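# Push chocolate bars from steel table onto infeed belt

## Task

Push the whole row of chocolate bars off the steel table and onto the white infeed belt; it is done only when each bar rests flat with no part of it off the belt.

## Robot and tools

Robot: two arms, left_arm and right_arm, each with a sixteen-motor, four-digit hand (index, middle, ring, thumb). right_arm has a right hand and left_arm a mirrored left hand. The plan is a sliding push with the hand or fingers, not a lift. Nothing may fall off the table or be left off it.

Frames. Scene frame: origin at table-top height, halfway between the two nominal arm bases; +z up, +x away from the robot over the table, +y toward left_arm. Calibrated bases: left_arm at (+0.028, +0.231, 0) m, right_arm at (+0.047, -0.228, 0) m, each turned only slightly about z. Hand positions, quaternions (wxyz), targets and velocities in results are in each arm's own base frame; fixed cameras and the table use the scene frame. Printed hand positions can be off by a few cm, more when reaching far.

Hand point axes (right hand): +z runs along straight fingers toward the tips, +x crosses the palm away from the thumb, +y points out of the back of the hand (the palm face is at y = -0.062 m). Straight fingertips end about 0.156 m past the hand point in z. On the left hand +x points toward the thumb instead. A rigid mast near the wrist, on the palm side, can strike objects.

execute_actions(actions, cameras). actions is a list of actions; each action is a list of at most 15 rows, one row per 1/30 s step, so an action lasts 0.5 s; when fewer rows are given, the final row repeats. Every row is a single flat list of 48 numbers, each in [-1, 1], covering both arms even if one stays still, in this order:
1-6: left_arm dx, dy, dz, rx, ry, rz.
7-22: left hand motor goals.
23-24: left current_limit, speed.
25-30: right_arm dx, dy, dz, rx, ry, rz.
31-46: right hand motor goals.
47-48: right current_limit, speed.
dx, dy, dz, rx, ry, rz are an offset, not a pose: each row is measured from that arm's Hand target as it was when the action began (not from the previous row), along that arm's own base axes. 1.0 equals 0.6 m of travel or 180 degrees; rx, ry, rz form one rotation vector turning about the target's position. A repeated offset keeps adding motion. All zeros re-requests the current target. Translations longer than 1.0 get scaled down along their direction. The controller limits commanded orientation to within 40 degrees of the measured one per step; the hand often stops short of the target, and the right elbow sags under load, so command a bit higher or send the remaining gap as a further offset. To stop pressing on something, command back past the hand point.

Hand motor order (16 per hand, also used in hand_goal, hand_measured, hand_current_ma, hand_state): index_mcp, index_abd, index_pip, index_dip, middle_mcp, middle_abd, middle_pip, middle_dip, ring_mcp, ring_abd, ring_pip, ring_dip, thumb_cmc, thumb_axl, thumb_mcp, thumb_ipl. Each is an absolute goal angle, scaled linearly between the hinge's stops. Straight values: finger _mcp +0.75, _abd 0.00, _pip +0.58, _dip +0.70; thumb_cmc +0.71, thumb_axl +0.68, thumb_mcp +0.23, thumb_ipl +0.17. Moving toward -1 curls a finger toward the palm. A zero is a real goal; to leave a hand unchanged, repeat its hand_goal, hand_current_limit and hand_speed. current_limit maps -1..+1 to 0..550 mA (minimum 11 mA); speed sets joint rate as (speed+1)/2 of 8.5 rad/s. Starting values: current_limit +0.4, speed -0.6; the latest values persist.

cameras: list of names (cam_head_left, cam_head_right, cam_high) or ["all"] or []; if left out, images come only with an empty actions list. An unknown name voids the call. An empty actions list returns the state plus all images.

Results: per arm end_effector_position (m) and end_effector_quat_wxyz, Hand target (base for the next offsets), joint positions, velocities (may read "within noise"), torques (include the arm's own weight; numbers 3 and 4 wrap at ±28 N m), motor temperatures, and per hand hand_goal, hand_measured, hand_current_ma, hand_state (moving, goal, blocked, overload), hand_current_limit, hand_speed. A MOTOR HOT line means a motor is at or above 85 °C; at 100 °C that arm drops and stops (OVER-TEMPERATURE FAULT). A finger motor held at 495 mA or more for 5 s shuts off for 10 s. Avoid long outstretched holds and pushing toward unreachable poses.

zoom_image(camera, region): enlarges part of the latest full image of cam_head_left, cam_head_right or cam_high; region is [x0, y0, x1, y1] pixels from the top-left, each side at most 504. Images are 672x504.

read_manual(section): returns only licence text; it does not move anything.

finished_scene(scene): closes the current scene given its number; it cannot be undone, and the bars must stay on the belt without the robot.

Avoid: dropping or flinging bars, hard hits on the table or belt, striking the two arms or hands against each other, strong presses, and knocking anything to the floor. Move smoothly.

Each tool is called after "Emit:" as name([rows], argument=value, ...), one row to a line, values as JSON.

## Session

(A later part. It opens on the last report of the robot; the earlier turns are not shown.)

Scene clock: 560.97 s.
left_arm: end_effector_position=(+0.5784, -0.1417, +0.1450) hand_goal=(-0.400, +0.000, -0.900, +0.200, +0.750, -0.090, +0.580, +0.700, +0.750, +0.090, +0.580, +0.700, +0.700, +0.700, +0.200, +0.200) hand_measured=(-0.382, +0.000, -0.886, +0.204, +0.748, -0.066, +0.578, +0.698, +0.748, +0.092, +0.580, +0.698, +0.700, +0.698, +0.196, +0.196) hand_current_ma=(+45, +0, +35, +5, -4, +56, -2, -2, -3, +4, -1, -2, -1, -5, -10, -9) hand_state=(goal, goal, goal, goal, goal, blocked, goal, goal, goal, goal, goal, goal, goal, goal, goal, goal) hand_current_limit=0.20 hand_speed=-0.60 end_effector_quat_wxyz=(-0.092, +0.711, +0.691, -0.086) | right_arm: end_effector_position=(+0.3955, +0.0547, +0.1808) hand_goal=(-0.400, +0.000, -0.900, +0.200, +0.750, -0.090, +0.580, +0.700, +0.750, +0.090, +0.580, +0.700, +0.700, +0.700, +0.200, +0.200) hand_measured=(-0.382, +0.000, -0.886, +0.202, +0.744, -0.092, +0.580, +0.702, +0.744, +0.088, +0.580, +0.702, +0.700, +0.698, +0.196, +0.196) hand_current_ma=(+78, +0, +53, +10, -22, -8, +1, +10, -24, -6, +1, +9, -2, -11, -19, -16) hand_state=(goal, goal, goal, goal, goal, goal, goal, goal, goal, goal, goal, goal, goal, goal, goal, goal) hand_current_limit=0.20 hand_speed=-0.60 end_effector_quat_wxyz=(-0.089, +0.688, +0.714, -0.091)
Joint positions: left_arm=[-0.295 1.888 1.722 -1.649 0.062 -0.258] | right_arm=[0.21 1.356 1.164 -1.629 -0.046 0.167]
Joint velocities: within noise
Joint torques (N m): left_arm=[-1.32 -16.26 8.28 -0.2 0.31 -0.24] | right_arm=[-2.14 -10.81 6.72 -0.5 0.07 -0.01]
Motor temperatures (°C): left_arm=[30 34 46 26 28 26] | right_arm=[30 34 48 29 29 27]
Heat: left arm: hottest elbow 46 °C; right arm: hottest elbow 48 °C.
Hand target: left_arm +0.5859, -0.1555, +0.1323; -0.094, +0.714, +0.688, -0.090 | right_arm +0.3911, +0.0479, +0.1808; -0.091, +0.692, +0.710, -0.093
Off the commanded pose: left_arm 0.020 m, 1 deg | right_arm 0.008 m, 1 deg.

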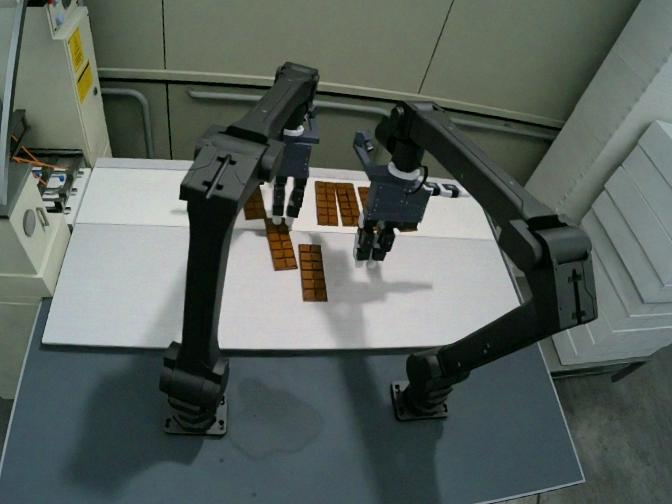

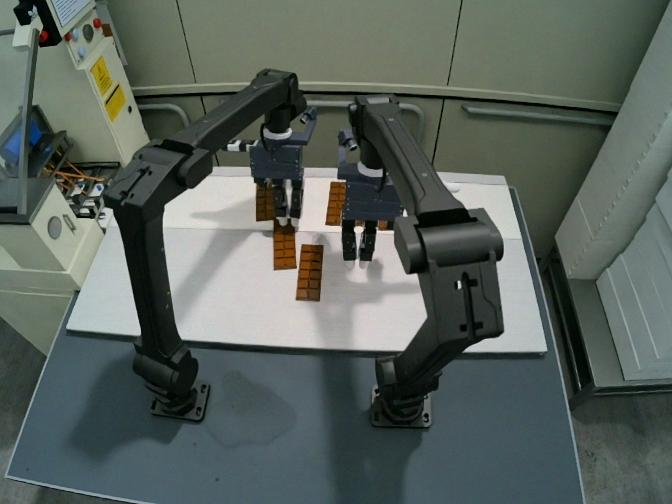

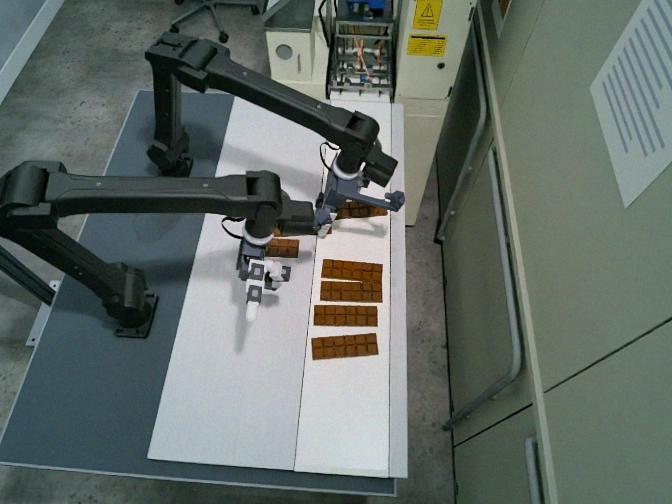

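Emit:
execute_actions([
  [[0.08,0.002,0.002,0,0,0,-0.4,0,-0.9,0.2,0.75,-0.09,0.58,0.7,0.75,0.09,0.58,0.7,0.7,0.7,0.2,0.2,0.2,-0.6,0,0,0,0,0,0,-0.4,0,-0.9,0.2,0.75,-0.09,0.58,0.7,0.75,0.09,0.58,0.7,0.7,0.7,0.2,0.2,0.2,-0.6]],
], cameras=["all"])

Emit:
zoom_image(camera="cam_head_left", region=[230, 180, 320, 280])

Scene clock: 642.03 s.
left_arm: end_effector_position=(+0.6188, -0.1527, +0.1358) hand_goal=(-0.400, +0.000, -0.900, +0.200, +0.750, -0.090, +0.580, +0.700, +0.750, +0.090, +0.580, +0.700, +0.700, +0.700, +0.200, +0.200) hand_measured=(-0.382, +0.000, -0.886, +0.204, +0.866, -0.054, +0.642, +0.730, +0.768, +0.088, +0.594, +0.706, +0.700, +0.698, +0.196, +0.196) hand_current_ma=(+45, +0, +35, +5, +330, +87, +204, +87, +46, -3, +30, +12, +0, -5, -10, -9) hand_state=(goal, goal, goal, goal, blocked, blocked, blocked, blocked, goal, goal, goal, goal, goal, goal, goal, goal) hand_current_limit=0.20 hand_speed=-0.60 end_effector_quat_wxyz=(-0.091, +0.715, +0.688, -0.086) | right_arm: end_effector_position=(+0.3955, +0.0547, +0.1808) hand_goal=(-0.400, +0.000, -0.900, +0.200, +0.750, -0.090, +0.580, +0.700, +0.750, +0.090, +0.580, +0.700, +0.700, +0.700, +0.200, +0.200) hand_measured=(-0.382, +0.000, -0.886, +0.202, +0.744, -0.092, +0.580, +0.702, +0.744, +0.088, +0.580, +0.702, +0.700, +0.698, +0.196, +0.196) hand_current_ma=(+78, +0, +53, +10, -22, -8, +1, +10, -24, -6, +1, +9, -2, -11, -19, -16) hand_state=(goal, goal, goal, goal, goal, goal, goal, goal, goal, goal, goal, goal, goal, goal, goal, goal) hand_current_limit=0.20 hand_speed=-0.60 end_effector_quat_wxyz=(-0.089, +0.688, +0.714, -0.091)
Joint positions: left_arm=[-0.291 2.007 1.881 -1.689 0.061 -0.245] | right_arm=[0.21 1.356 1.164 -1.629 -0.046 0.167]
Joint torques (N m): left_arm=[0.62 -18.43 9.88 -0.59 0.02 -0.12] | right_arm=[-2.14 -10.75 6.71 -0.5 0.07 0]
Heat: left arm: hottest elbow 47 °C; right arm: hottest elbow 46 °C.
Hand target: left_arm +0.6340, -0.1544, +0.1335; -0.094, +0.714, +0.688, -0.090 | right_arm +0.3911, +0.0479, +0.1808; -0.091, +0.692, +0.710, -0.093
Off the commanded pose: left_arm 0.015 m, 1 deg | right_arm 0.008 m, 1 deg.
joint sent to its limit (left arm) — joint 4 (wrist pitch), lower limit. The joint targets still meet the commanded pose.

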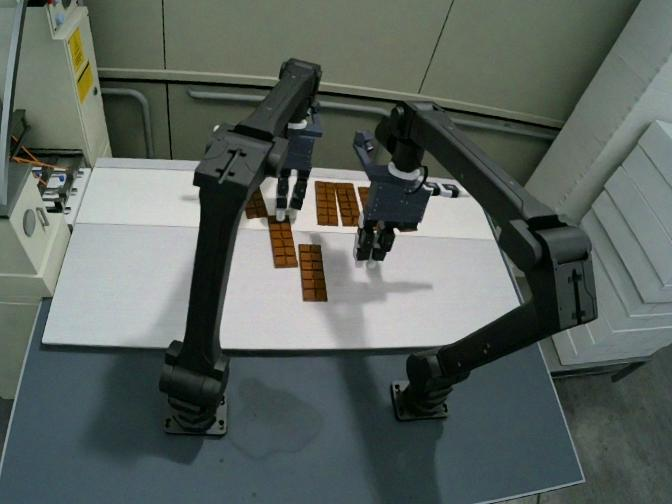

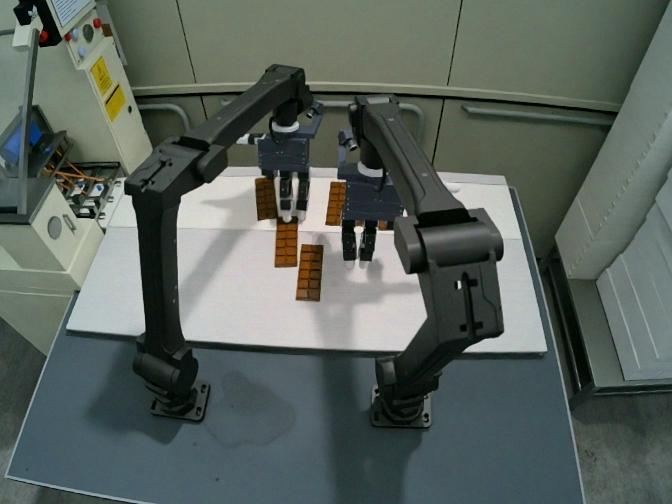

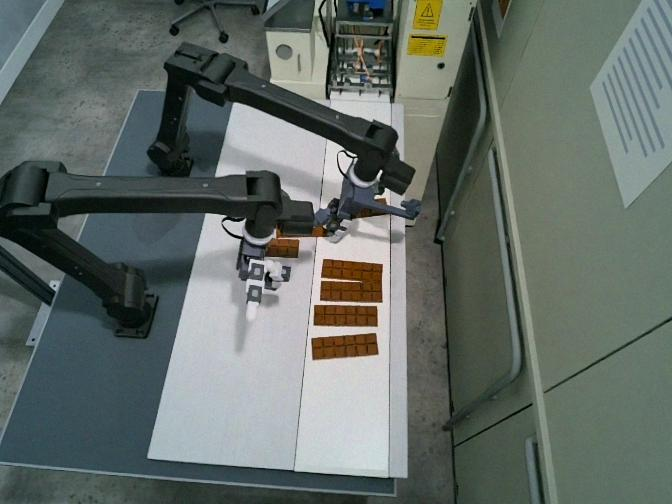

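Scaled by 5.040.

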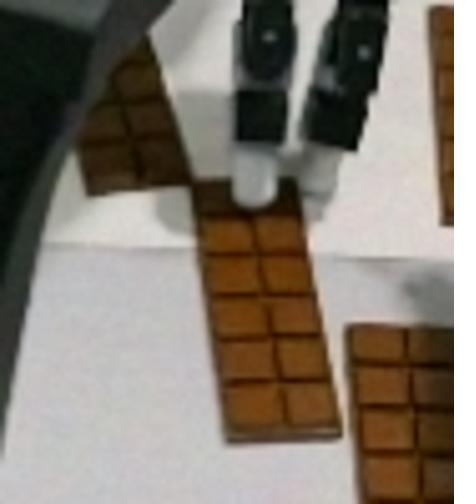

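Emit:
zoom_image(camera="cam_high", region=[300, 180, 410, 290])

Emit:
zoom_image(camera="cam_head_right", region=[240, 175, 330, 275])

Scaled by 4.582.

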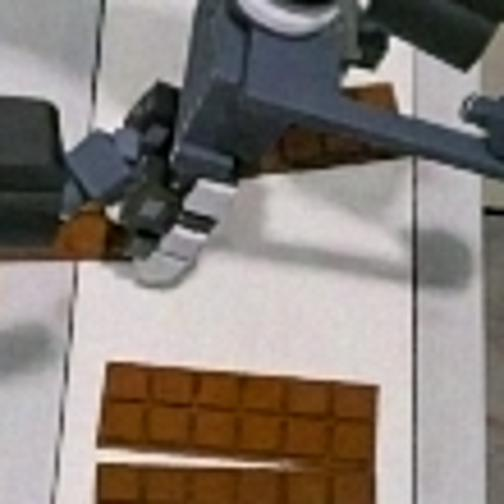

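Scaled by 5.040.

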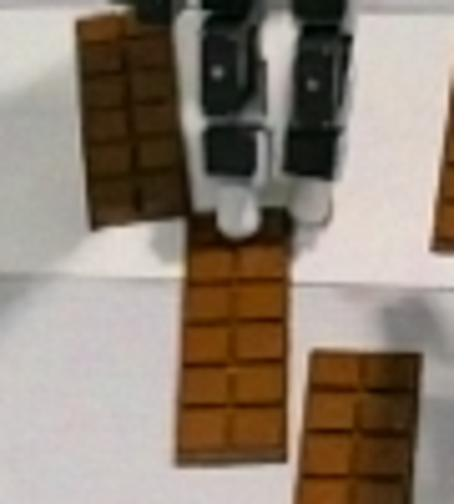

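Emit:
execute_actions([
  [[0.0,0.0,0.1,0,0,0,-0.4,0,-0.9,0.2,0.75,-0.09,0.58,0.7,0.75,0.09,0.58,0.7,0.7,0.7,0.2,0.2,0.2,-0.6,0,0,0,0,0,0,-0.4,0,-0.9,0.2,0.75,-0.09,0.58,0.7,0.75,0.09,0.58,0.7,0.7,0.7,0.2,0.2,0.2,-0.6]],
  [[0.027,0.136,-0.03,0,0,0,-0.4,0,-0.9,0.2,0.75,-0.09,0.58,0.7,0.75,0.09,0.58,0.7,0.7,0.7,0.2,0.2,0.2,-0.6,0,0,0,0,0,0,-0.4,0,-0.9,0.2,0.75,-0.09,0.58,0.7,0.75,0.09,0.58,0.7,0.7,0.7,0.2,0.2,0.2,-0.6]],
], cameras=["all"])

Emit:
zoom_image(camera="cam_head_left", region=[230, 180, 320, 280])

Emit:
zoom_image(camera="cam_high", region=[300, 180, 410, 290])

Emit:
zoom_image(camera="cam_head_right", region=[240, 165, 330, 265])

Scene clock: 687.90 s.
left_arm: end_effector_position=(+0.6395, -0.0685, +0.1673) hand_goal=(-0.400, +0.000, -0.900, +0.200, +0.750, -0.090, +0.580, +0.700, +0.750, +0.090, +0.580, +0.700, +0.700, +0.700, +0.200, +0.200) hand_measured=(-0.382, +0.000, -0.886, +0.204, +0.748, -0.088, +0.582, +0.702, +0.748, +0.088, +0.582, +0.702, +0.700, +0.698, +0.196, +0.196) hand_current_ma=(+45, +0, +35, +5, -2, +3, +3, +5, -3, -3, +2, +4, +0, -5, -10, -9) hand_state=(goal, goal, goal, goal, goal, goal, goal, goal, goal, goal, goal, goal, goal, goal, goal, goal) hand_current_limit=0.20 hand_speed=-0.60 end_effector_quat_wxyz=(-0.069, +0.713, +0.695, -0.067) | right_arm: end_effector_position=(+0.3955, +0.0547, +0.1808) hand_goal=(-0.400, +0.000, -0.900, +0.200, +0.750, -0.090, +0.580, +0.700, +0.750, +0.090, +0.580, +0.700, +0.700, +0.700, +0.200, +0.200) hand_measured=(-0.382, +0.000, -0.886, +0.202, +0.744, -0.092, +0.580, +0.702, +0.744, +0.088, +0.580, +0.702, +0.700, +0.698, +0.196, +0.196) hand_current_ma=(+78, +0, +53, +10, -22, -8, +1, +10, -24, -6, +1, +9, -2, -11, -19, -16) hand_state=(goal, goal, goal, goal, goal, goal, goal, goal, goal, goal, goal, goal, goal, goal, goal, goal) hand_current_limit=0.20 hand_speed=-0.60 end_effector_quat_wxyz=(-0.089, +0.688, +0.714, -0.091)
Joint positions: left_arm=[-0.151 1.962 1.888 -1.689 0.024 -0.123] | right_arm=[0.21 1.356 1.164 -1.629 -0.046 0.167]
Joint torques (N m): left_arm=[0.03 -20.07 9.16 -0.44 -0.06 -0.05] | right_arm=[-2.2 -10.81 6.72 -0.5 0.06 -0.01]
Heat: left arm: hottest elbow 47 °C; right arm: hottest elbow 45 °C.
Hand target: left_arm +0.6502, -0.0728, +0.1756; -0.094, +0.714, +0.688, -0.090 | right_arm +0.3911, +0.0479, +0.1808; -0.091, +0.692, +0.710, -0.093
Off the commanded pose: left_arm 0.014 m, 4 deg | right_arm 0.008 m, 1 deg.
joint sent to its limit (left arm) — joint 4 (wrist pitch), lower limit. The joint targets are off in orientation, not in position.

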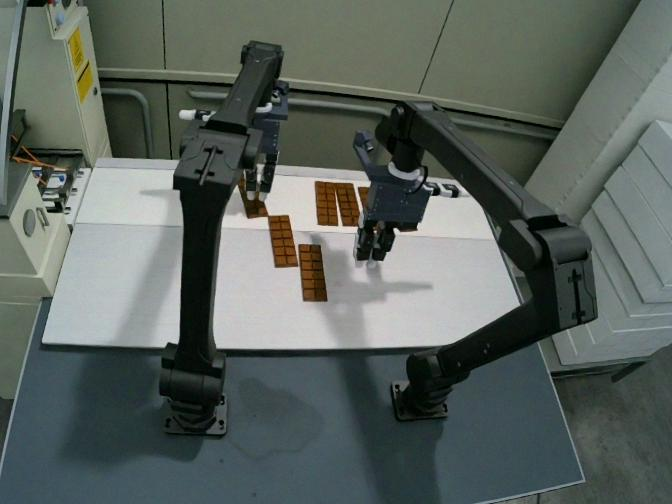

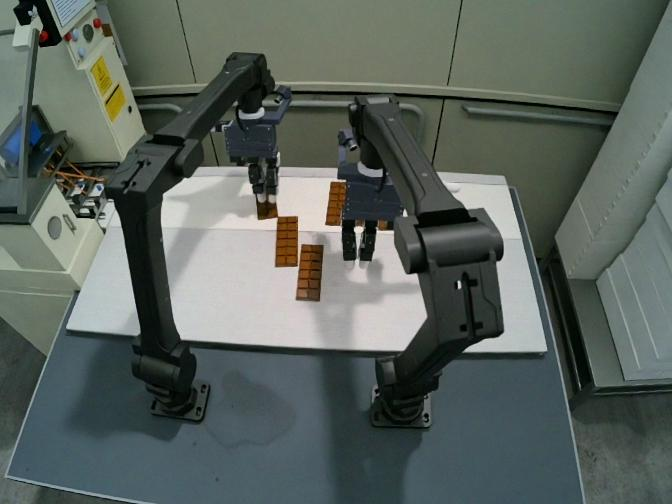

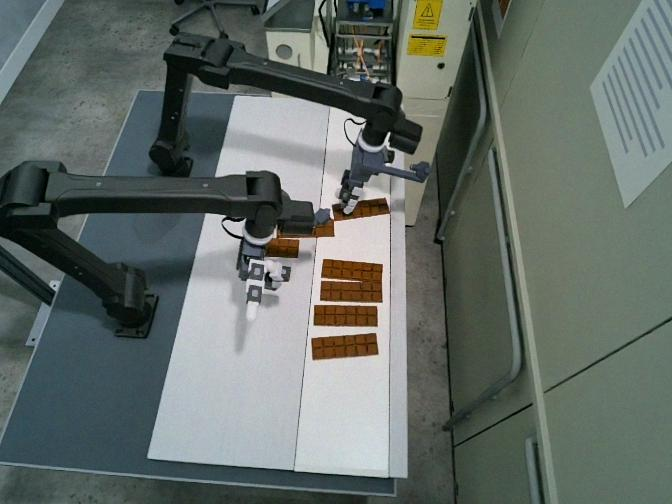

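Scaled by 5.040.

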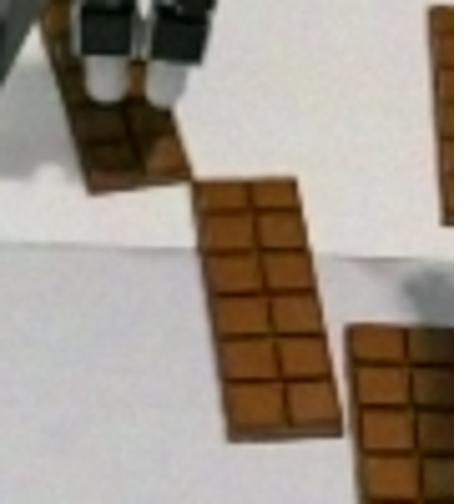

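Scaled by 4.582.

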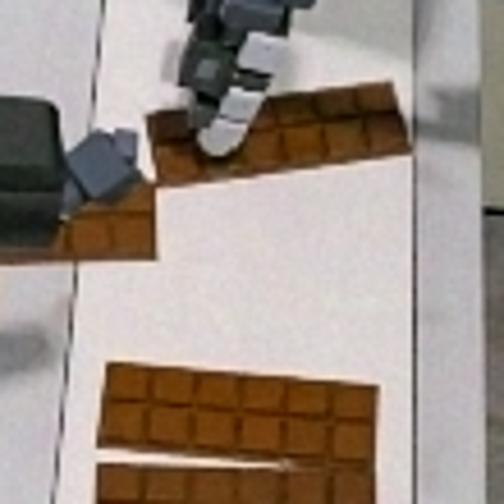

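Scaled by 5.040.

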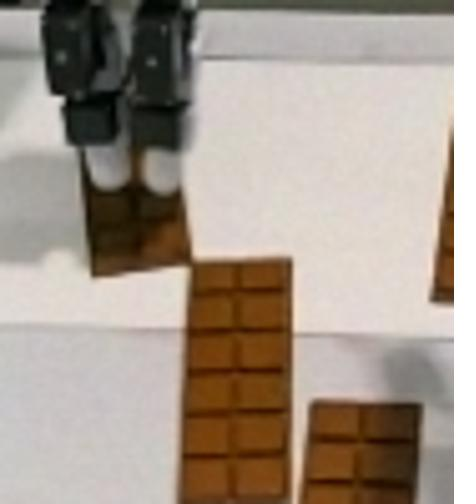

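Emit:
execute_actions([
  [[-0.045,0.013,-0.031,0,0,0,-0.4,0,-0.9,0.2,0.75,-0.09,0.58,0.7,0.75,0.09,0.58,0.7,0.7,0.7,0.2,0.2,0.2,-0.6,0,0,0,0,0,0,-0.4,0,-0.9,0.2,0.75,-0.09,0.58,0.7,0.75,0.09,0.58,0.7,0.7,0.7,0.2,0.2,0.2,-0.6]],
  [[0.0,0.0,-0.03,0,0,0,-0.4,0,-0.9,0.2,0.75,-0.09,0.58,0.7,0.75,0.09,0.58,0.7,0.7,0.7,0.2,0.2,0.2,-0.6,0,0,0,0,0,0,-0.4,0,-0.9,0.2,0.75,-0.09,0.58,0.7,0.75,0.09,0.58,0.7,0.7,0.7,0.2,0.2,0.2,-0.6]],
], cameras=["all"])

Emit:
zoom_image(camera="cam_head_left", region=[230, 180, 320, 280])

Emit:
zoom_image(camera="cam_high", region=[300, 180, 410, 290])

Scene clock: 712.63 s.
left_arm: end_effector_position=(+0.6244, -0.0671, +0.1482) hand_goal=(-0.400, +0.000, -0.900, +0.200, +0.750, -0.090, +0.580, +0.700, +0.750, +0.090, +0.580, +0.700, +0.700, +0.700, +0.200, +0.200) hand_measured=(-0.382, +0.000, -0.886, +0.204, +0.748, -0.088, +0.582, +0.702, +0.748, +0.090, +0.580, +0.702, +0.700, +0.698, +0.196, +0.196) hand_current_ma=(+45, +0, +35, +5, -3, +3, +3, +4, -5, +0, +1, +2, +0, -5, -10, -9) hand_state=(goal, goal, goal, goal, goal, goal, goal, goal, goal, goal, goal, goal, goal, goal, goal, goal) hand_current_limit=0.20 hand_speed=-0.60 end_effector_quat_wxyz=(-0.088, +0.714, +0.690, -0.083) | right_arm: end_effector_position=(+0.3955, +0.0547, +0.1808) hand_goal=(-0.400, +0.000, -0.900, +0.200, +0.750, -0.090, +0.580, +0.700, +0.750, +0.090, +0.580, +0.700, +0.700, +0.700, +0.200, +0.200) hand_measured=(-0.382, +0.000, -0.886, +0.202, +0.744, -0.092, +0.580, +0.702, +0.744, +0.088, +0.580, +0.702, +0.700, +0.698, +0.196, +0.196) hand_current_ma=(+78, +0, +53, +10, -22, -8, +1, +10, -24, -6, +1, +9, -2, -11, -19, -16) hand_state=(goal, goal, goal, goal, goal, goal, goal, goal, goal, goal, goal, goal, goal, goal, goal, goal) hand_current_limit=0.20 hand_speed=-0.60 end_effector_quat_wxyz=(-0.089, +0.688, +0.714, -0.091)
Joint positions: left_arm=[-0.151 1.958 1.836 -1.689 0.025 -0.114] | right_arm=[0.21 1.356 1.164 -1.629 -0.046 0.167]
Joint torques (N m): left_arm=[0.62 -19.9 6.23 -0.58 0.04 -0.06] | right_arm=[-2.26 -10.81 6.74 -0.5 0.07 -0.01]
Heat: left arm: hottest elbow 46 °C; right arm: hottest elbow 45 °C.
Hand target: left_arm +0.6232, -0.0649, +0.1390; -0.094, +0.714, +0.688, -0.090 | right_arm +0.3911, +0.0479, +0.1808; -0.091, +0.692, +0.710, -0.093
Off the commanded pose: left_arm 0.010 m, 1 deg | right_arm 0.008 m, 1 deg.
joint sent to its limit (left arm) — joint 4 (wrist pitch), lower limit. The joint targets still meet the commanded pose.

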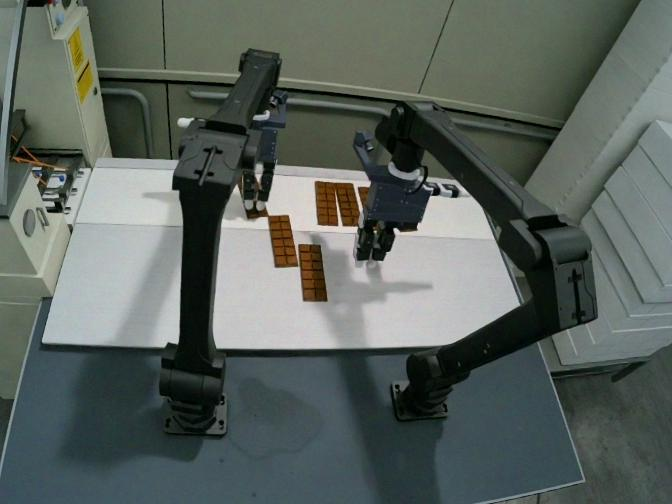

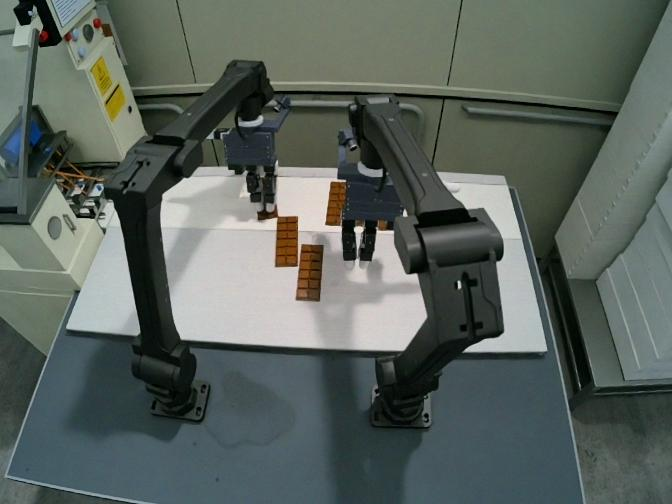

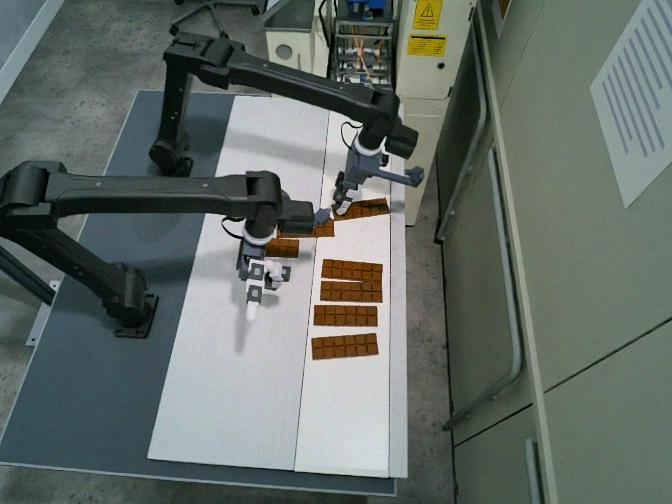

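Scaled by 5.040.

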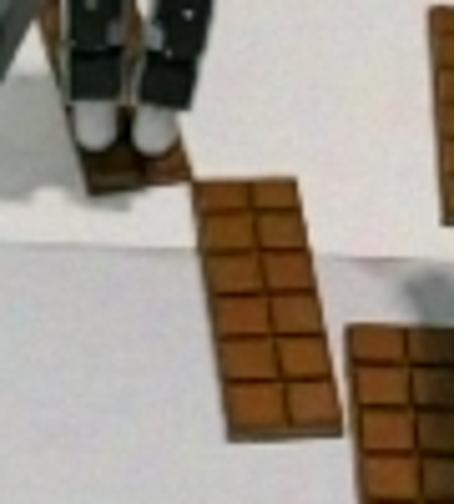

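Scaled by 4.582.

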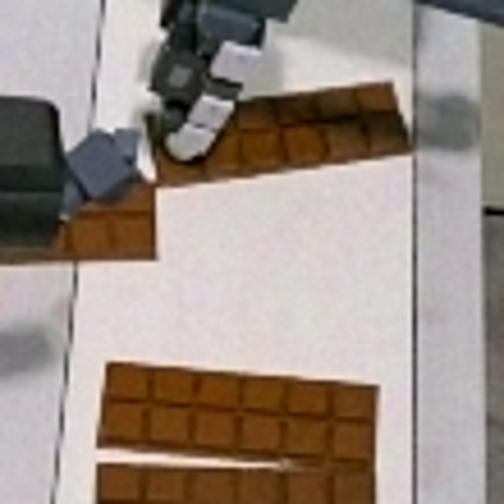

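Emit:
execute_actions([
  [[-0.035,0.035,-0.006,0,0,0,-0.4,0,-0.9,0.2,0.75,-0.09,0.58,0.7,0.75,0.09,0.58,0.7,0.7,0.7,0.2,0.2,0.2,-0.6,0,0,0,0,0,0,-0.4,0,-0.9,0.2,0.75,-0.09,0.58,0.7,0.75,0.09,0.58,0.7,0.7,0.7,0.2,0.2,0.2,-0.6]],
], cameras=["all"])

Emit:
zoom_image(camera="cam_high", region=[300, 180, 410, 290])

Emit:
zoom_image(camera="cam_head_left", region=[230, 180, 320, 280])

Scene clock: 720.80 s.
left_arm: end_effector_position=(+0.6057, -0.0516, +0.1467) hand_goal=(-0.400, +0.000, -0.900, +0.200, +0.750, -0.090, +0.580, +0.700, +0.750, +0.090, +0.580, +0.700, +0.700, +0.700, +0.200, +0.200) hand_measured=(-0.382, +0.000, -0.886, +0.204, +0.748, -0.088, +0.582, +0.702, +0.730, +0.080, +0.568, +0.692, +0.700, +0.698, +0.196, +0.196) hand_current_ma=(+45, +0, +35, +5, -4, +3, +2, +4, -55, -17, -28, -15, +0, -5, -10, -9) hand_state=(goal, goal, goal, goal, goal, goal, goal, goal, goal, goal, goal, goal, goal, goal, goal, goal) hand_current_limit=0.20 hand_speed=-0.60 end_effector_quat_wxyz=(-0.085, +0.715, +0.689, -0.087) | right_arm: end_effector_position=(+0.3955, +0.0547, +0.1808) hand_goal=(-0.400, +0.000, -0.900, +0.200, +0.750, -0.090, +0.580, +0.700, +0.750, +0.090, +0.580, +0.700, +0.700, +0.700, +0.200, +0.200) hand_measured=(-0.382, +0.000, -0.886, +0.202, +0.744, -0.092, +0.580, +0.702, +0.744, +0.088, +0.580, +0.702, +0.700, +0.698, +0.196, +0.196) hand_current_ma=(+78, +0, +53, +10, -22, -8, +1, +10, -24, -6, +1, +9, -2, -11, -19, -16) hand_state=(goal, goal, goal, goal, goal, goal, goal, goal, goal, goal, goal, goal, goal, goal, goal, goal) hand_current_limit=0.20 hand_speed=-0.60 end_effector_quat_wxyz=(-0.089, +0.688, +0.714, -0.091)
Joint positions: left_arm=[-0.125 1.902 1.747 -1.657 0.029 -0.084] | right_arm=[0.21 1.356 1.164 -1.629 -0.046 0.167]
Joint torques (N m): left_arm=[0.97 -19.37 5.11 -0.16 -0.47 -0.07] | right_arm=[-2.2 -10.87 6.72 -0.51 0.06 -0.01]
Heat: left arm: hottest elbow 46 °C; right arm: hottest elbow 45 °C.
Hand target: left_arm +0.6022, -0.0440, +0.1355; -0.094, +0.714, +0.688, -0.090 | right_arm +0.3911, +0.0479, +0.1808; -0.091, +0.692, +0.710, -0.093
Off the commanded pose: left_arm 0.014 m, 1 deg | right_arm 0.008 m, 1 deg.

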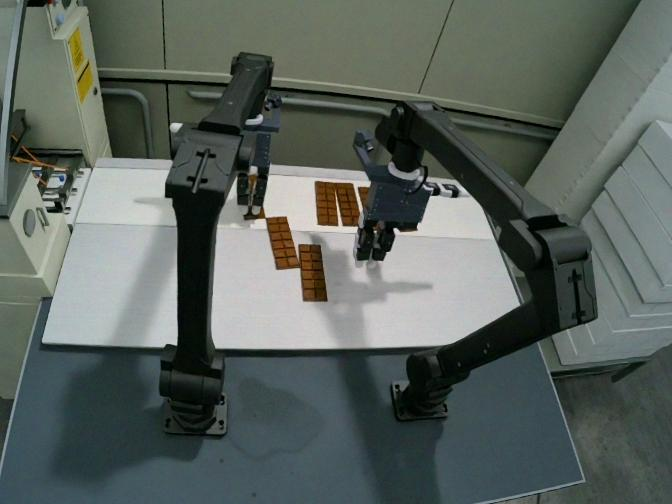

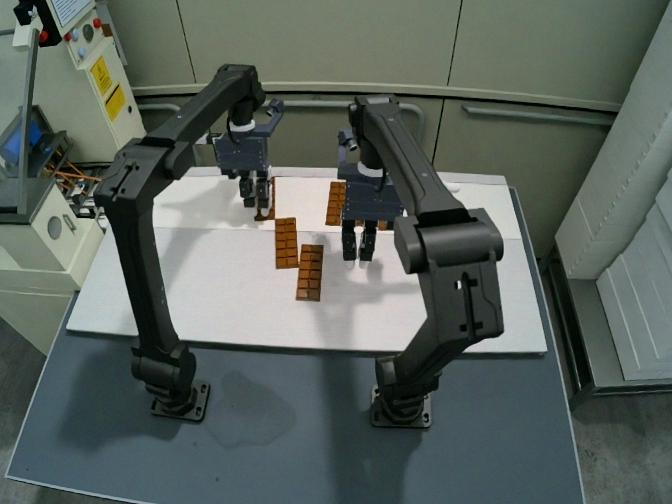

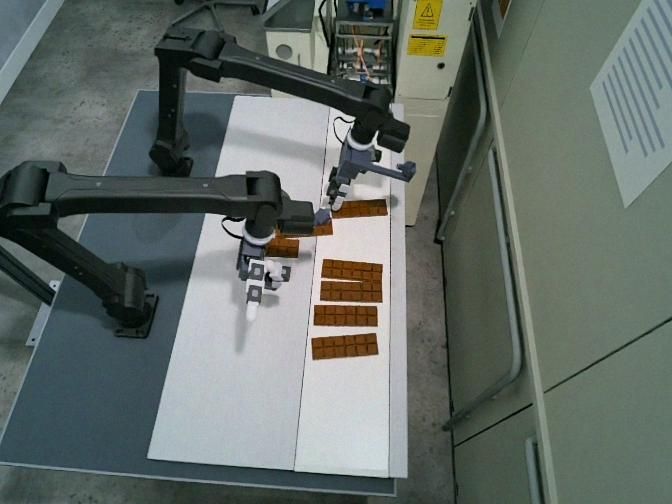

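Scaled by 4.582.

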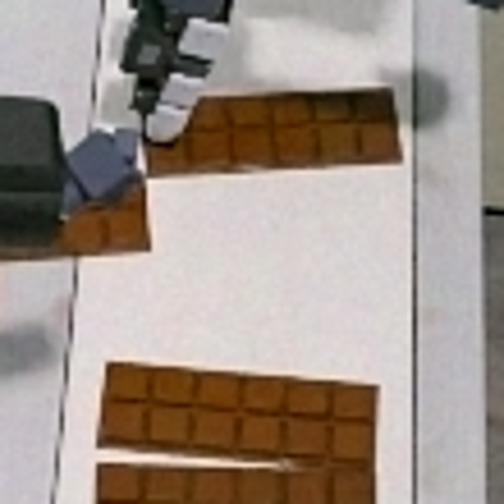

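Scaled by 5.040.

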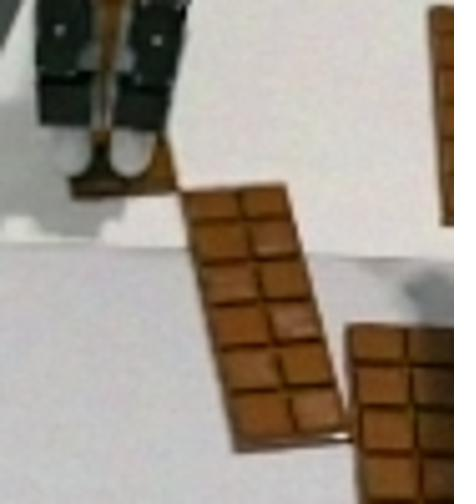

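Emit:
execute_actions([
  [[0.02,-0.005,0.04,0,0,0,-0.4,0,-0.9,0.2,0.75,-0.09,0.58,0.7,0.75,0.09,0.58,0.7,0.7,0.7,0.2,0.2,0.2,-0.6,0,0,0,0,0,0,-0.4,0,-0.9,0.2,0.75,-0.09,0.58,0.7,0.75,0.09,0.58,0.7,0.7,0.7,0.2,0.2,0.2,-0.6]],
  [[0.026,-0.024,-0.018,0,0,0,-0.4,0,-0.9,0.2,0.75,-0.09,0.58,0.7,0.75,0.09,0.58,0.7,0.7,0.7,0.2,0.2,0.2,-0.6,0,0,0,0,0,0,-0.4,0,-0.9,0.2,0.75,-0.09,0.58,0.7,0.75,0.09,0.58,0.7,0.7,0.7,0.2,0.2,0.2,-0.6]],
  [[0.0,0.0,-0.029,0,0,0,-0.4,0,-0.9,0.2,0.75,-0.09,0.58,0.7,0.75,0.09,0.58,0.7,0.7,0.7,0.2,0.2,0.2,-0.6,0,0,0,0,0,0,-0.4,0,-0.9,0.2,0.75,-0.09,0.58,0.7,0.75,0.09,0.58,0.7,0.7,0.7,0.2,0.2,0.2,-0.6]],
], cameras=["all"])

Emit:
zoom_image(camera="cam_high", region=[300, 180, 410, 290])

Emit:
zoom_image(camera="cam_head_left", region=[230, 180, 320, 280])

Scene clock: 743.47 s.
left_arm: end_effector_position=(+0.6178, -0.0525, +0.1421) hand_goal=(-0.400, +0.000, -0.900, +0.200, +0.750, -0.090, +0.580, +0.700, +0.750, +0.090, +0.580, +0.700, +0.700, +0.700, +0.200, +0.200) hand_measured=(-0.382, +0.000, -0.886, +0.204, +0.758, -0.086, +0.586, +0.702, +0.772, +0.096, +0.596, +0.706, +0.700, +0.698, +0.196, +0.196) hand_current_ma=(+45, +0, +35, +5, +15, +6, +10, +4, +61, +12, +36, +13, +0, -5, -10, -9) hand_state=(goal, goal, goal, goal, goal, goal, goal, goal, blocked, goal, goal, goal, goal, goal, goal, goal) hand_current_limit=0.20 hand_speed=-0.60 end_effector_quat_wxyz=(-0.093, +0.714, +0.688, -0.090) | right_arm: end_effector_position=(+0.3955, +0.0547, +0.1808) hand_goal=(-0.400, +0.000, -0.900, +0.200, +0.750, -0.090, +0.580, +0.700, +0.750, +0.090, +0.580, +0.700, +0.700, +0.700, +0.200, +0.200) hand_measured=(-0.382, +0.000, -0.886, +0.202, +0.744, -0.092, +0.580, +0.702, +0.744, +0.088, +0.580, +0.702, +0.700, +0.698, +0.196, +0.196) hand_current_ma=(+78, +0, +53, +10, -22, -8, +1, +10, -24, -6, +1, +9, -2, -11, -19, -16) hand_state=(goal, goal, goal, goal, goal, goal, goal, goal, goal, goal, goal, goal, goal, goal, goal, goal) hand_current_limit=0.20 hand_speed=-0.60 end_effector_quat_wxyz=(-0.089, +0.688, +0.714, -0.091)
Joint positions: left_arm=[-0.126 1.95 1.808 -1.688 0.023 -0.087] | right_arm=[0.21 1.356 1.164 -1.629 -0.046 0.167]
Joint torques (N m): left_arm=[-0.97 -17.08 8.76 -0.24 0.07 -0.29] | right_arm=[-2.14 -10.93 6.75 -0.5 0.07 -0.01]
Heat: left arm: hottest elbow 44 °C; right arm: hottest elbow 45 °C.
Hand target: left_arm +0.6298, -0.0612, +0.1311; -0.094, +0.714, +0.688, -0.090 | right_arm +0.3911, +0.0479, +0.1808; -0.091, +0.692, +0.710, -0.093
Off the commanded pose: left_arm 0.018 m, 0 deg | right_arm 0.008 m, 1 deg.

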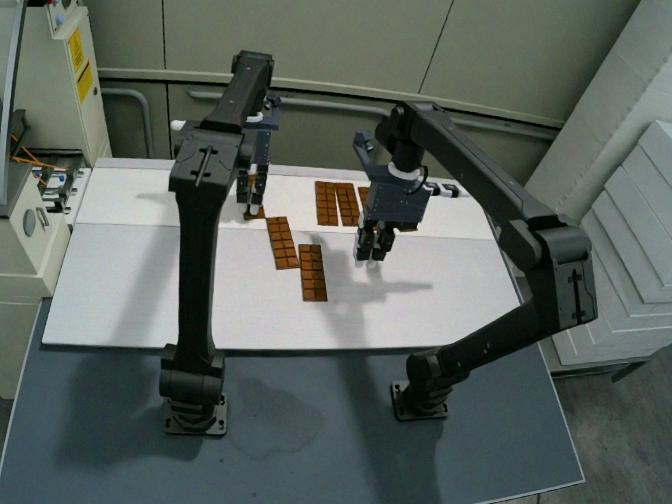

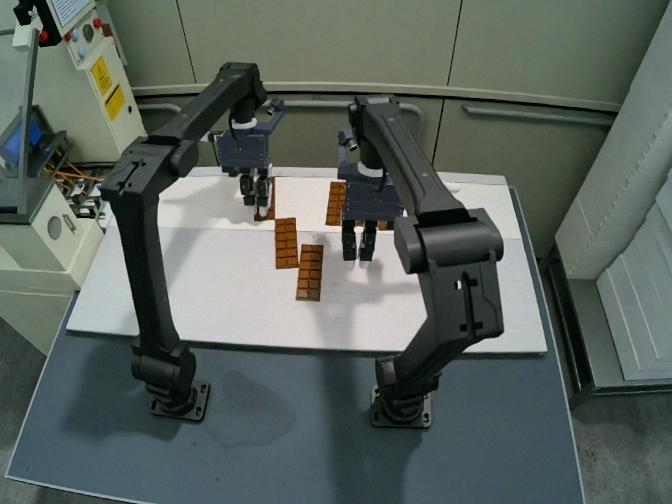

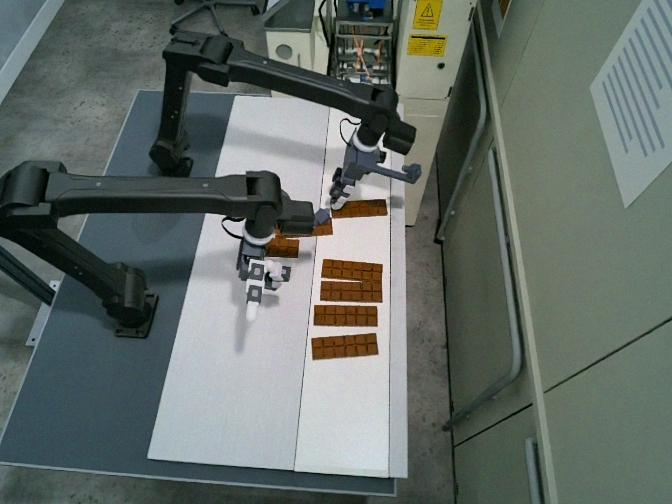

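Scaled by 4.582.

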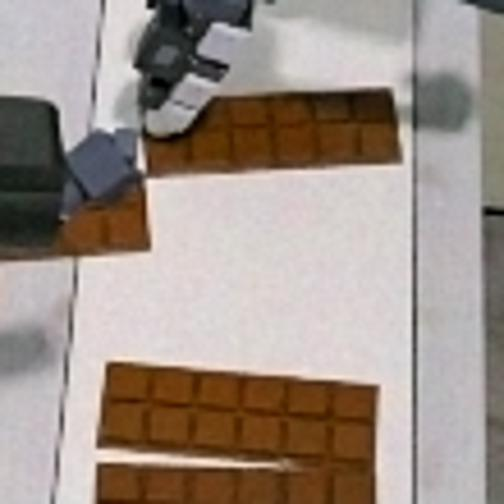

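Scaled by 5.040.

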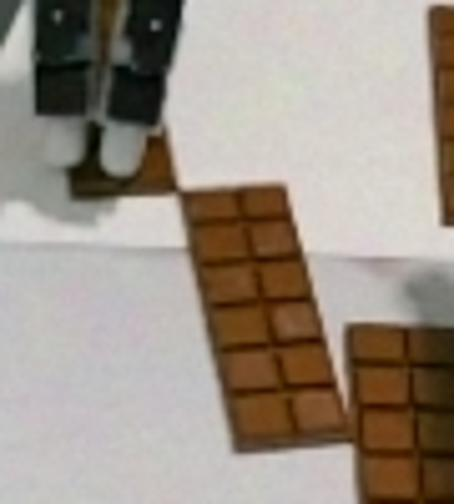

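Emit:
execute_actions([
  [[0.0,-0.022,0.032,0,0,0,-0.4,0,-0.9,0.2,0.75,-0.09,0.58,0.7,0.75,0.09,0.58,0.7,0.7,0.7,0.2,0.2,0.2,-0.6,0,0,0,0,0,0,-0.4,0,-0.9,0.2,0.75,-0.09,0.58,0.7,0.75,0.09,0.58,0.7,0.7,0.7,0.2,0.2,0.2,-0.6]],
  [[0.005,0.0,-0.03,0,0,0,-0.4,0,-0.9,0.2,0.75,-0.09,0.58,0.7,0.75,0.09,0.58,0.7,0.7,0.7,0.2,0.2,0.2,-0.6,0,0,0,0,0,0,-0.4,0,-0.9,0.2,0.75,-0.09,0.58,0.7,0.75,0.09,0.58,0.7,0.7,0.7,0.2,0.2,0.2,-0.6]],
  [[-0.042,0.05,-0.002,0,0,0,-0.4,0,-0.9,0.2,0.75,-0.09,0.58,0.7,0.75,0.09,0.58,0.7,0.7,0.7,0.2,0.2,0.2,-0.6,0,0,0,0,0,0,-0.4,0,-0.9,0.2,0.75,-0.09,0.58,0.7,0.75,0.09,0.58,0.7,0.7,0.7,0.2,0.2,0.2,-0.6]],
], cameras=["all"])

Emit:
zoom_image(camera="cam_high", region=[300, 180, 410, 290])

Emit:
zoom_image(camera="cam_head_left", region=[230, 180, 320, 280])

Scene clock: 761.47 s.
left_arm: end_effector_position=(+0.6101, -0.0545, +0.1454) hand_goal=(-0.400, +0.000, -0.900, +0.200, +0.750, -0.090, +0.580, +0.700, +0.750, +0.090, +0.580, +0.700, +0.700, +0.700, +0.200, +0.200) hand_measured=(-0.382, +0.000, -0.886, +0.204, +0.748, -0.086, +0.582, +0.702, +0.750, +0.074, +0.582, +0.702, +0.700, +0.698, +0.196, +0.196) hand_current_ma=(+45, +0, +35, +5, -2, +6, +3, +5, +1, -35, +4, +3, +0, -5, -10, -9) hand_state=(goal, goal, goal, goal, goal, goal, goal, goal, goal, goal, goal, goal, goal, goal, goal, goal) hand_current_limit=0.20 hand_speed=-0.60 end_effector_quat_wxyz=(-0.084, +0.717, +0.687, -0.087) | right_arm: end_effector_position=(+0.3955, +0.0547, +0.1808) hand_goal=(-0.400, +0.000, -0.900, +0.200, +0.750, -0.090, +0.580, +0.700, +0.750, +0.090, +0.580, +0.700, +0.700, +0.700, +0.200, +0.200) hand_measured=(-0.382, +0.000, -0.886, +0.202, +0.744, -0.092, +0.580, +0.702, +0.744, +0.088, +0.580, +0.702, +0.700, +0.698, +0.196, +0.196) hand_current_ma=(+78, +0, +53, +10, -22, -8, +1, +10, -24, -6, +1, +9, -2, -11, -19, -16) hand_state=(goal, goal, goal, goal, goal, goal, goal, goal, goal, goal, goal, goal, goal, goal, goal, goal) hand_current_limit=0.20 hand_speed=-0.60 end_effector_quat_wxyz=(-0.089, +0.688, +0.714, -0.091)
Joint positions: left_arm=[-0.128 1.914 1.761 -1.659 0.03 -0.082] | right_arm=[0.21 1.356 1.164 -1.629 -0.046 0.167]
Joint torques (N m): left_arm=[1.32 -19.14 5.04 0.03 -0.51 -0.09] | right_arm=[-2.2 -10.87 6.74 -0.49 0.07 0]
Heat: left arm: hottest elbow 45 °C; right arm: hottest elbow 45 °C.
Hand target: left_arm +0.6075, -0.0446, +0.1312; -0.094, +0.714, +0.688, -0.090 | right_arm +0.3911, +0.0479, +0.1808; -0.091, +0.692, +0.710, -0.093
Off the commanded pose: left_arm 0.018 m, 1 deg | right_arm 0.008 m, 1 deg.

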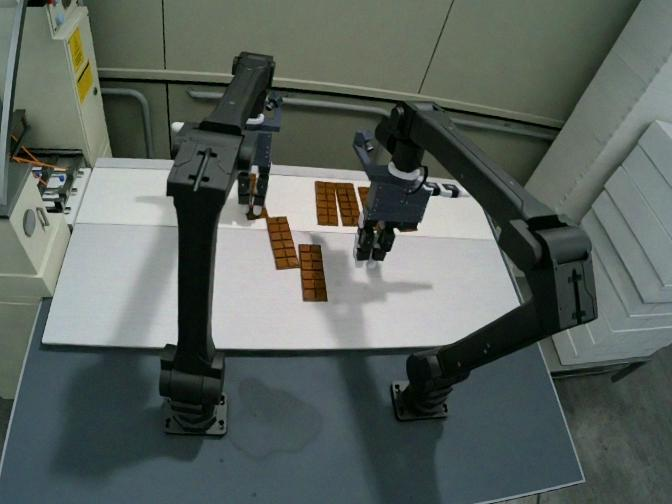

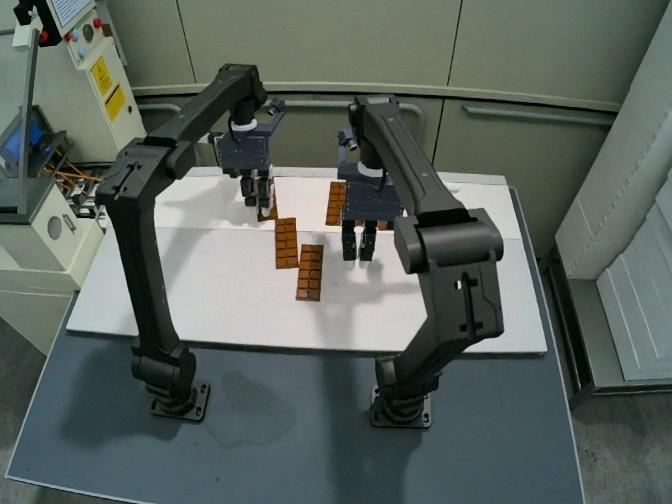

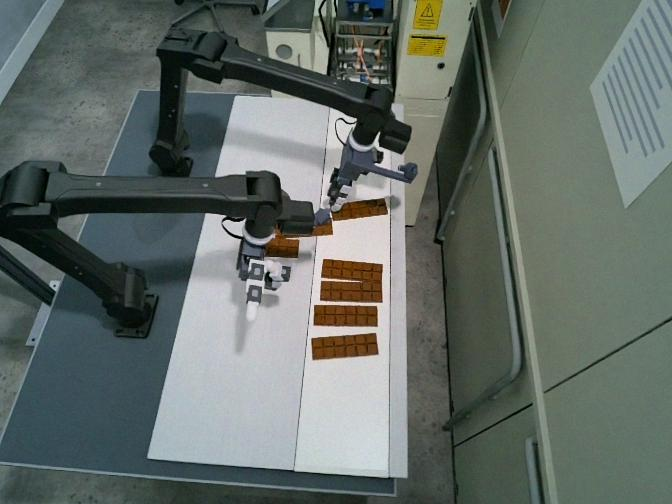

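Scaled by 4.582.

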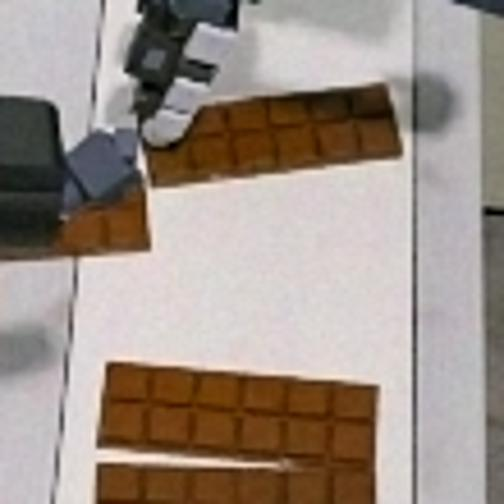

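Scaled by 5.040.

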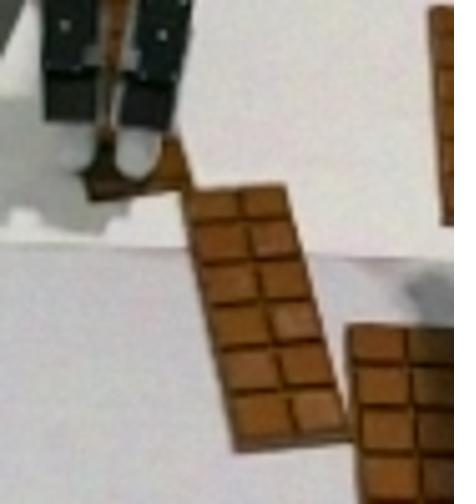

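Emit:
execute_actions([
  [[0.0,0.0,0.05,0,0,0,-0.4,0,-0.9,0.2,0.75,-0.09,0.58,0.7,0.75,0.09,0.58,0.7,0.7,0.7,0.2,0.2,0.2,-0.6,0,0,0,0,0,0,-0.4,0,-0.9,0.2,0.75,-0.09,0.58,0.7,0.75,0.09,0.58,0.7,0.7,0.7,0.2,0.2,0.2,-0.6]],
  [[0.056,-0.047,0.0,0,0,0,-0.4,0,-0.9,0.2,0.75,-0.09,0.58,0.7,0.75,0.09,0.58,0.7,0.7,0.7,0.2,0.2,0.2,-0.6,0,0,0,0,0,0,-0.4,0,-0.9,0.2,0.75,-0.09,0.58,0.7,0.75,0.09,0.58,0.7,0.7,0.7,0.2,0.2,0.2,-0.6]],
  [[0.0,0.0,-0.038,0,0,0,-0.4,0,-0.9,0.2,0.75,-0.09,0.58,0.7,0.75,0.09,0.58,0.7,0.7,0.7,0.2,0.2,0.2,-0.6,0,0,0,0,0,0,-0.4,0,-0.9,0.2,0.75,-0.09,0.58,0.7,0.75,0.09,0.58,0.7,0.7,0.7,0.2,0.2,0.2,-0.6]],
], cameras=["all"])

Emit:
zoom_image(camera="cam_high", region=[300, 180, 410, 290])

Emit:
zoom_image(camera="cam_head_left", region=[230, 180, 320, 280])

Scene clock: 782.10 s.
left_arm: end_effector_position=(+0.6309, -0.0691, +0.1460) hand_goal=(-0.400, +0.000, -0.900, +0.200, +0.750, -0.090, +0.580, +0.700, +0.750, +0.090, +0.580, +0.700, +0.700, +0.700, +0.200, +0.200) hand_measured=(-0.382, +0.000, -0.886, +0.204, +0.756, -0.088, +0.586, +0.702, +0.756, +0.090, +0.584, +0.702, +0.700, +0.698, +0.196, +0.196) hand_current_ma=(+45, +0, +35, +5, +15, +1, +9, +4, +12, +0, +7, +1, +0, -5, -10, -9) hand_state=(goal, goal, goal, goal, goal, goal, goal, goal, goal, goal, goal, goal, goal, goal, goal, goal) hand_current_limit=0.20 hand_speed=-0.60 end_effector_quat_wxyz=(-0.084, +0.717, +0.687, -0.084) | right_arm: end_effector_position=(+0.3955, +0.0547, +0.1808) hand_goal=(-0.400, +0.000, -0.900, +0.200, +0.750, -0.090, +0.580, +0.700, +0.750, +0.090, +0.580, +0.700, +0.700, +0.700, +0.200, +0.200) hand_measured=(-0.382, +0.000, -0.886, +0.202, +0.744, -0.092, +0.580, +0.702, +0.744, +0.088, +0.580, +0.702, +0.700, +0.698, +0.196, +0.196) hand_current_ma=(+78, +0, +53, +10, -22, -8, +1, +10, -24, -6, +1, +9, -2, -11, -19, -16) hand_state=(goal, goal, goal, goal, goal, goal, goal, goal, goal, goal, goal, goal, goal, goal, goal, goal) hand_current_limit=0.20 hand_speed=-0.60 end_effector_quat_wxyz=(-0.089, +0.688, +0.714, -0.091)
Joint positions: left_arm=[-0.15 1.975 1.856 -1.688 0.03 -0.104] | right_arm=[0.21 1.356 1.164 -1.629 -0.046 0.167]
Joint torques (N m): left_arm=[-0.15 -17.9 8.99 -0.59 -0.11 -0.26] | right_arm=[-2.14 -10.75 6.72 -0.51 0.07 -0.01]
Heat: left arm: hottest elbow 45 °C; right arm: hottest elbow 45 °C.
Hand target: left_arm +0.6412, -0.0727, +0.1383; -0.094, +0.714, +0.688, -0.090 | right_arm +0.3911, +0.0479, +0.1808; -0.091, +0.692, +0.710, -0.093
Off the commanded pose: left_arm 0.013 m, 1 deg | right_arm 0.008 m, 1 deg.
joint sent to its limit (left arm) — joint 4 (wrist pitch), lower limit. The joint targets still meet the commanded pose.

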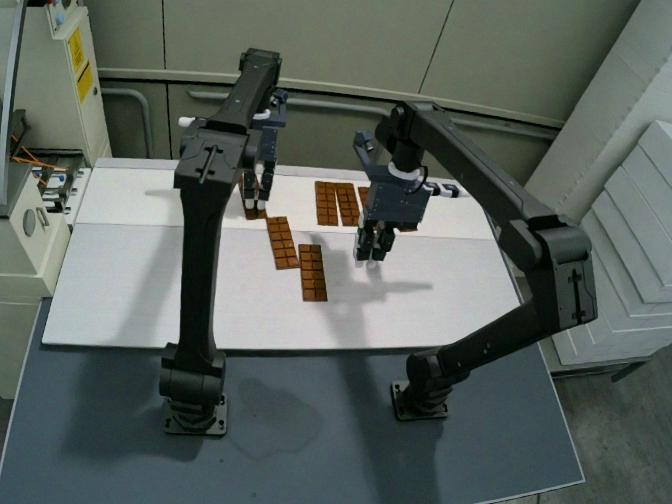

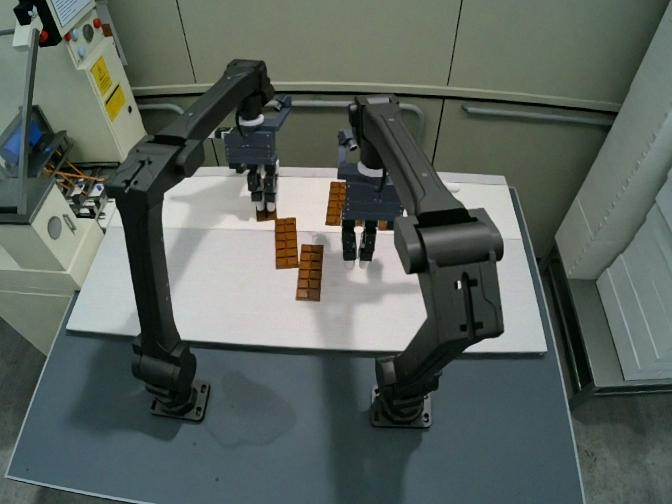

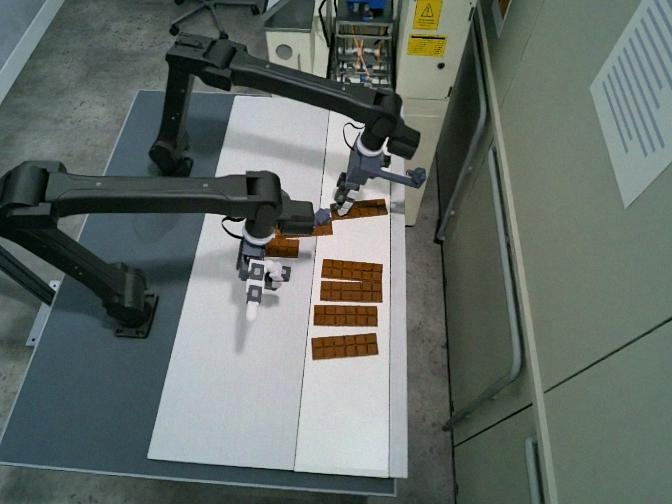

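Scaled by 4.582.

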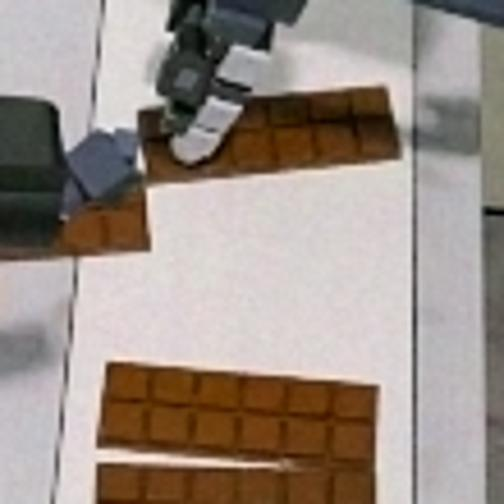

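Scaled by 5.040.

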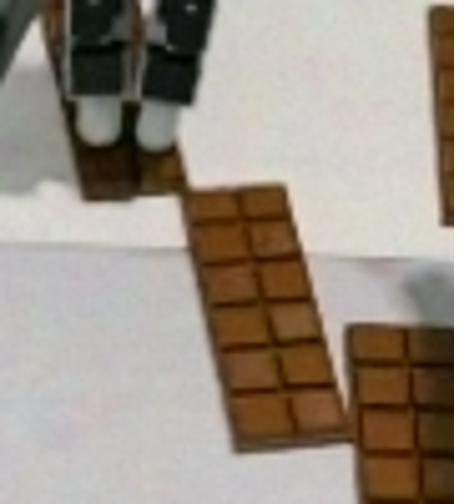

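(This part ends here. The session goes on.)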